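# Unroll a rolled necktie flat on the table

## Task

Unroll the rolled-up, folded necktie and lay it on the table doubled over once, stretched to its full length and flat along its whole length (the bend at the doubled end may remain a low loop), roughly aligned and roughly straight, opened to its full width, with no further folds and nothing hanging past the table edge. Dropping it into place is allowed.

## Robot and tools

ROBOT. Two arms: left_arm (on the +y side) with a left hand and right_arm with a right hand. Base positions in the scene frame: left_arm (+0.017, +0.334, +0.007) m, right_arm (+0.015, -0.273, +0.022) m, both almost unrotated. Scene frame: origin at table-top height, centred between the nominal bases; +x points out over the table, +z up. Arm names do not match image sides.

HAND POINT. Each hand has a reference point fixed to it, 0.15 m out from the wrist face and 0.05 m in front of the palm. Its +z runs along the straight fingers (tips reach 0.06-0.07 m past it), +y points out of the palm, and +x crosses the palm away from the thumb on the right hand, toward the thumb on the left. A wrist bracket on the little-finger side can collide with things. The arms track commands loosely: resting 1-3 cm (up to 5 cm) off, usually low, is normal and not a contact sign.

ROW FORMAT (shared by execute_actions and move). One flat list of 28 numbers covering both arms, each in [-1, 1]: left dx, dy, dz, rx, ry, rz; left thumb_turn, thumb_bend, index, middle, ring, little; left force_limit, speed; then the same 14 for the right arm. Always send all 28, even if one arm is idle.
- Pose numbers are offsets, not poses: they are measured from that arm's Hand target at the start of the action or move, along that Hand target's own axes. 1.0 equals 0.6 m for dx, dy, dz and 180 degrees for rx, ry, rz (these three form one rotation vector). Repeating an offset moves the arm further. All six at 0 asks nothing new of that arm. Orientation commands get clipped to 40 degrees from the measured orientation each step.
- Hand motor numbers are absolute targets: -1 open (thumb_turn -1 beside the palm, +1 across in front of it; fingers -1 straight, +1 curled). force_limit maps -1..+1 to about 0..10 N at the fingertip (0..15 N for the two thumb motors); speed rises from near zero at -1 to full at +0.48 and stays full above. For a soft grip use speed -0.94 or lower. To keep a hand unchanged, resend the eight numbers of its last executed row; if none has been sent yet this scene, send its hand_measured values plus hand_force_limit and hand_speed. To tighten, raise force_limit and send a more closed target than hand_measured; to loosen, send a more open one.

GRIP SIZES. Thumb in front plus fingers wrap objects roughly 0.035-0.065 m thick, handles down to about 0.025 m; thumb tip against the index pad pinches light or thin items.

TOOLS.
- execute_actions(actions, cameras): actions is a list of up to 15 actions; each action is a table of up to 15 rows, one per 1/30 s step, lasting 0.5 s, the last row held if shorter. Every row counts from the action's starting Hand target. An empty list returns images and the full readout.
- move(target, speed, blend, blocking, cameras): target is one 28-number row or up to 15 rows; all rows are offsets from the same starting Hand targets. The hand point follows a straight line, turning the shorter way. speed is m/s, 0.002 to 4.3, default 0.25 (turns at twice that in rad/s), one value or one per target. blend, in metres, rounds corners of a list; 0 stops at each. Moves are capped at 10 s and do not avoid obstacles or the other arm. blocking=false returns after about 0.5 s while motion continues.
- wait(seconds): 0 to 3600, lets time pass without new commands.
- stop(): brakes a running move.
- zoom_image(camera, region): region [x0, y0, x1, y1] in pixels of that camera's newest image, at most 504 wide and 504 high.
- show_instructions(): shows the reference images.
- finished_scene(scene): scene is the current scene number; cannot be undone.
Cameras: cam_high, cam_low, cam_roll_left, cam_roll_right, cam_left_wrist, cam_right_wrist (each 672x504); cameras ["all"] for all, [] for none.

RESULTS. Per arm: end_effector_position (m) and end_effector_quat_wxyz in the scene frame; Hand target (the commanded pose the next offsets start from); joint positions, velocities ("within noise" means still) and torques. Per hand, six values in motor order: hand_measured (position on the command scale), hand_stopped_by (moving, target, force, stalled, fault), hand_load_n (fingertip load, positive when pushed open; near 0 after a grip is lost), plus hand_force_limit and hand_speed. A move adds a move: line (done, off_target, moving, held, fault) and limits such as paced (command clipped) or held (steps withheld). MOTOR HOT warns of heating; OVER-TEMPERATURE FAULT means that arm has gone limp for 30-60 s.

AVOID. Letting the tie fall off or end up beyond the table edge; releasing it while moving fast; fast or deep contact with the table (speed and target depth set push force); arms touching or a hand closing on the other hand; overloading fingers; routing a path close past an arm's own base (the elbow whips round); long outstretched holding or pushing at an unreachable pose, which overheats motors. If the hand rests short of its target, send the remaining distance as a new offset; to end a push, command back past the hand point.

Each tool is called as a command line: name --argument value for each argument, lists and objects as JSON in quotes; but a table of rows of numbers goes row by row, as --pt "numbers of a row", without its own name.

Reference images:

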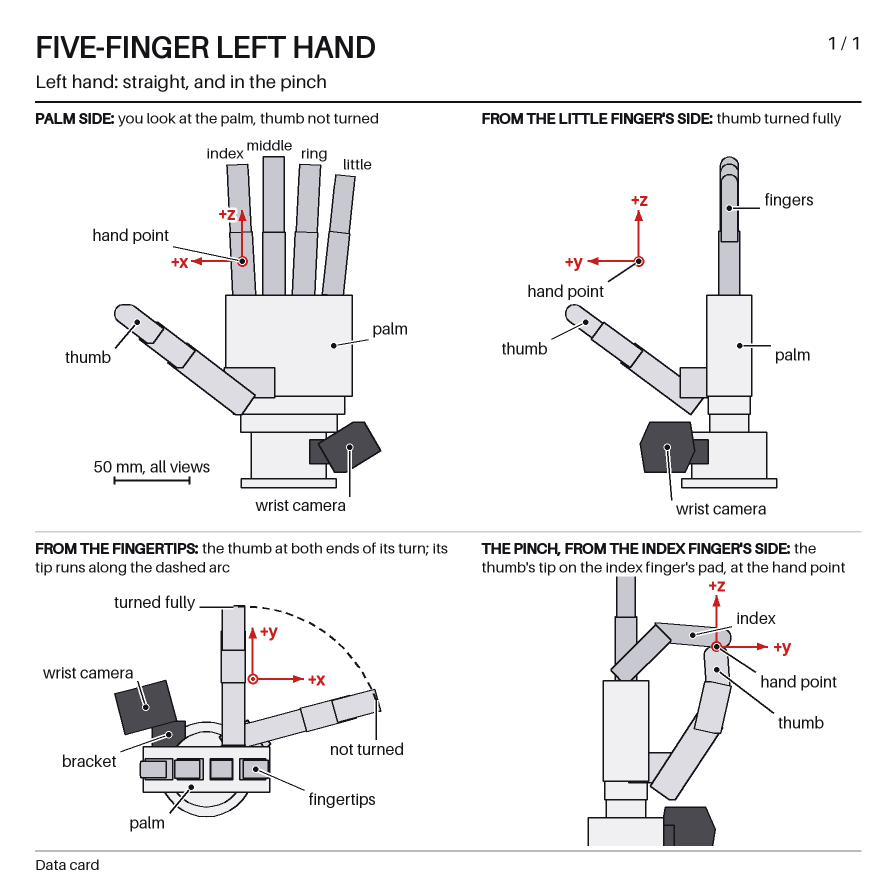

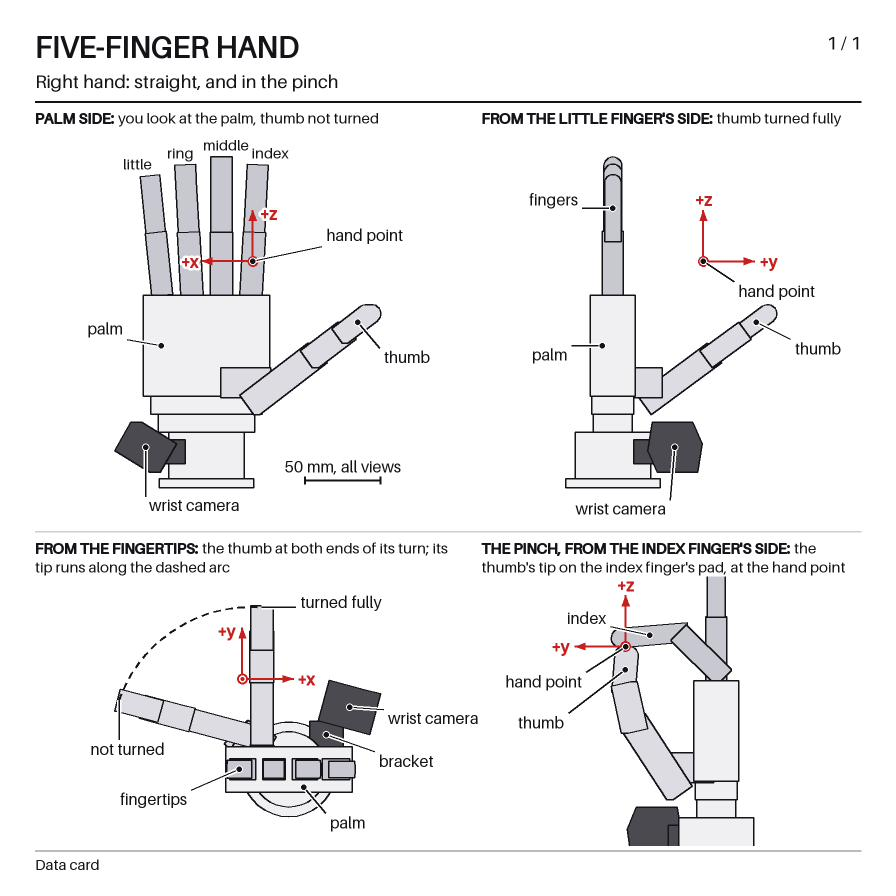

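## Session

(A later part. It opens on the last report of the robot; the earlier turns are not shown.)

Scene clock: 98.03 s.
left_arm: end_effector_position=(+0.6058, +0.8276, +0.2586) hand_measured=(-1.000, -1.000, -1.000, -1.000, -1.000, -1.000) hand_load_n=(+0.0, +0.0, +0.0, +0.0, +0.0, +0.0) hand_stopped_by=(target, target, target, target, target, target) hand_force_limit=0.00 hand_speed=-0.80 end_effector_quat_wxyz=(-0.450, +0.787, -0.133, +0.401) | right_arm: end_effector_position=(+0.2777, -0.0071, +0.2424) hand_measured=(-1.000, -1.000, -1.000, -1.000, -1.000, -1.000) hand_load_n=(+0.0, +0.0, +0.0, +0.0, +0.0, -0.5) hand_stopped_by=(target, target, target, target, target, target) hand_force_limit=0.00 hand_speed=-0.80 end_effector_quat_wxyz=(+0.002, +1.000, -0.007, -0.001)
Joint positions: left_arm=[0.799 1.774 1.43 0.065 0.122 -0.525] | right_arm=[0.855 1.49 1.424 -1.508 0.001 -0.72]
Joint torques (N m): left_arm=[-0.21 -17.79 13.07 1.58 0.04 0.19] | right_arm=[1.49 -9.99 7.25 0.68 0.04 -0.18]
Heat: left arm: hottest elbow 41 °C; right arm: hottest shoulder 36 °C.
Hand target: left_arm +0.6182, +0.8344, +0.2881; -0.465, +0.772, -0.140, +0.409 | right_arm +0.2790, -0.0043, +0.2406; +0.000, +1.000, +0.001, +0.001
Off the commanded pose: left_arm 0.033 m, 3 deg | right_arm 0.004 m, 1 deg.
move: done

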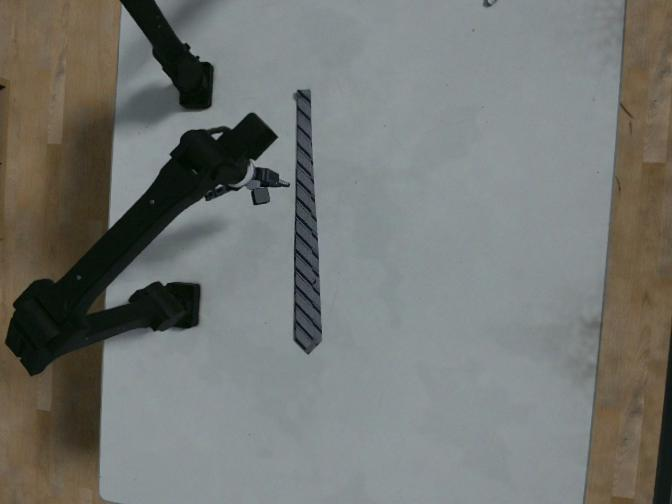

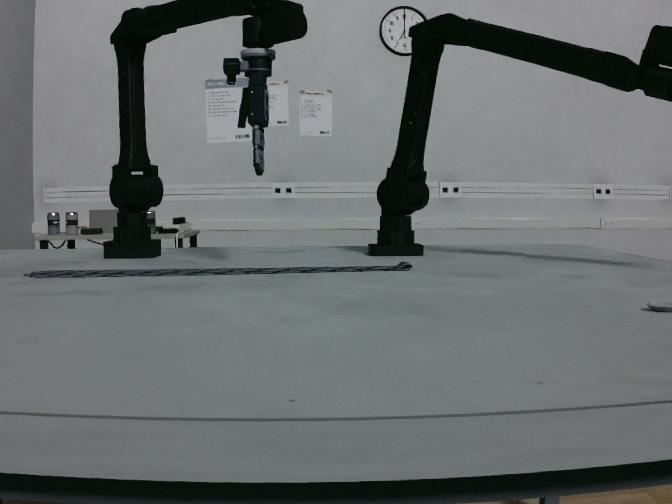

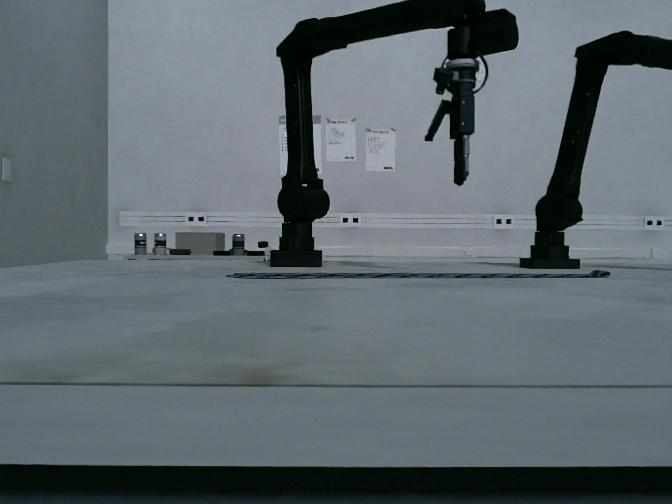

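zoom_image --camera "cam_roll_left" --region '[385, 250, 425, 280]'

zoom_image --camera "cam_roll_right" --region '[570, 255, 630, 290]'

zoom_image --camera "cam_high" --region '[280, 75, 330, 125]'

Scaled by 12.600 from the camera's image (finer frame: 960x720).

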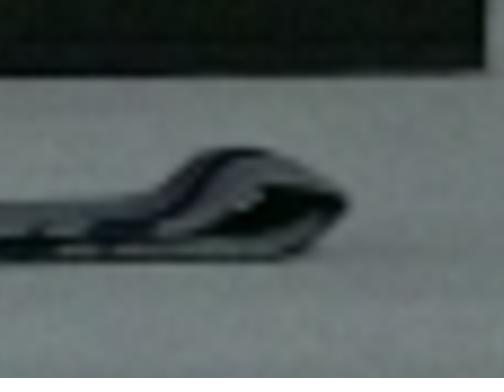

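Scaled by 8.400 from the camera's image (finer frame: 960x720).

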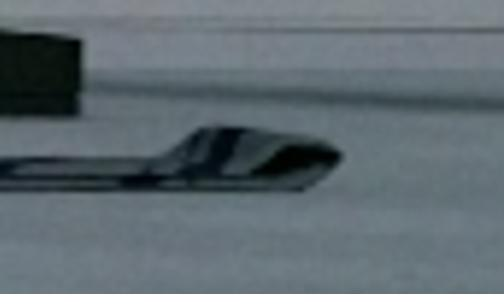

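Scaled by 10.080 from the camera's image (finer frame: 960x720).

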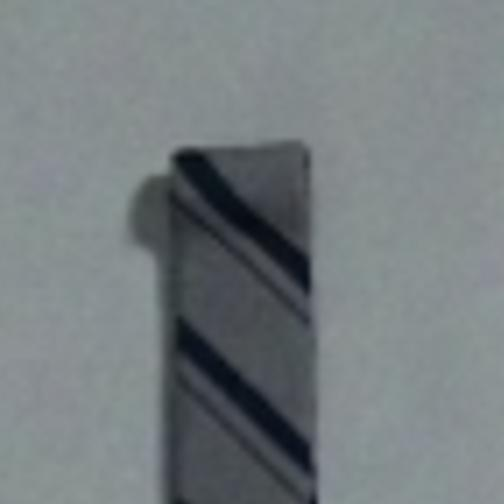

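Simple single fold loop. Done.

finished_scene --scene 2

The scene is finished: the task was done.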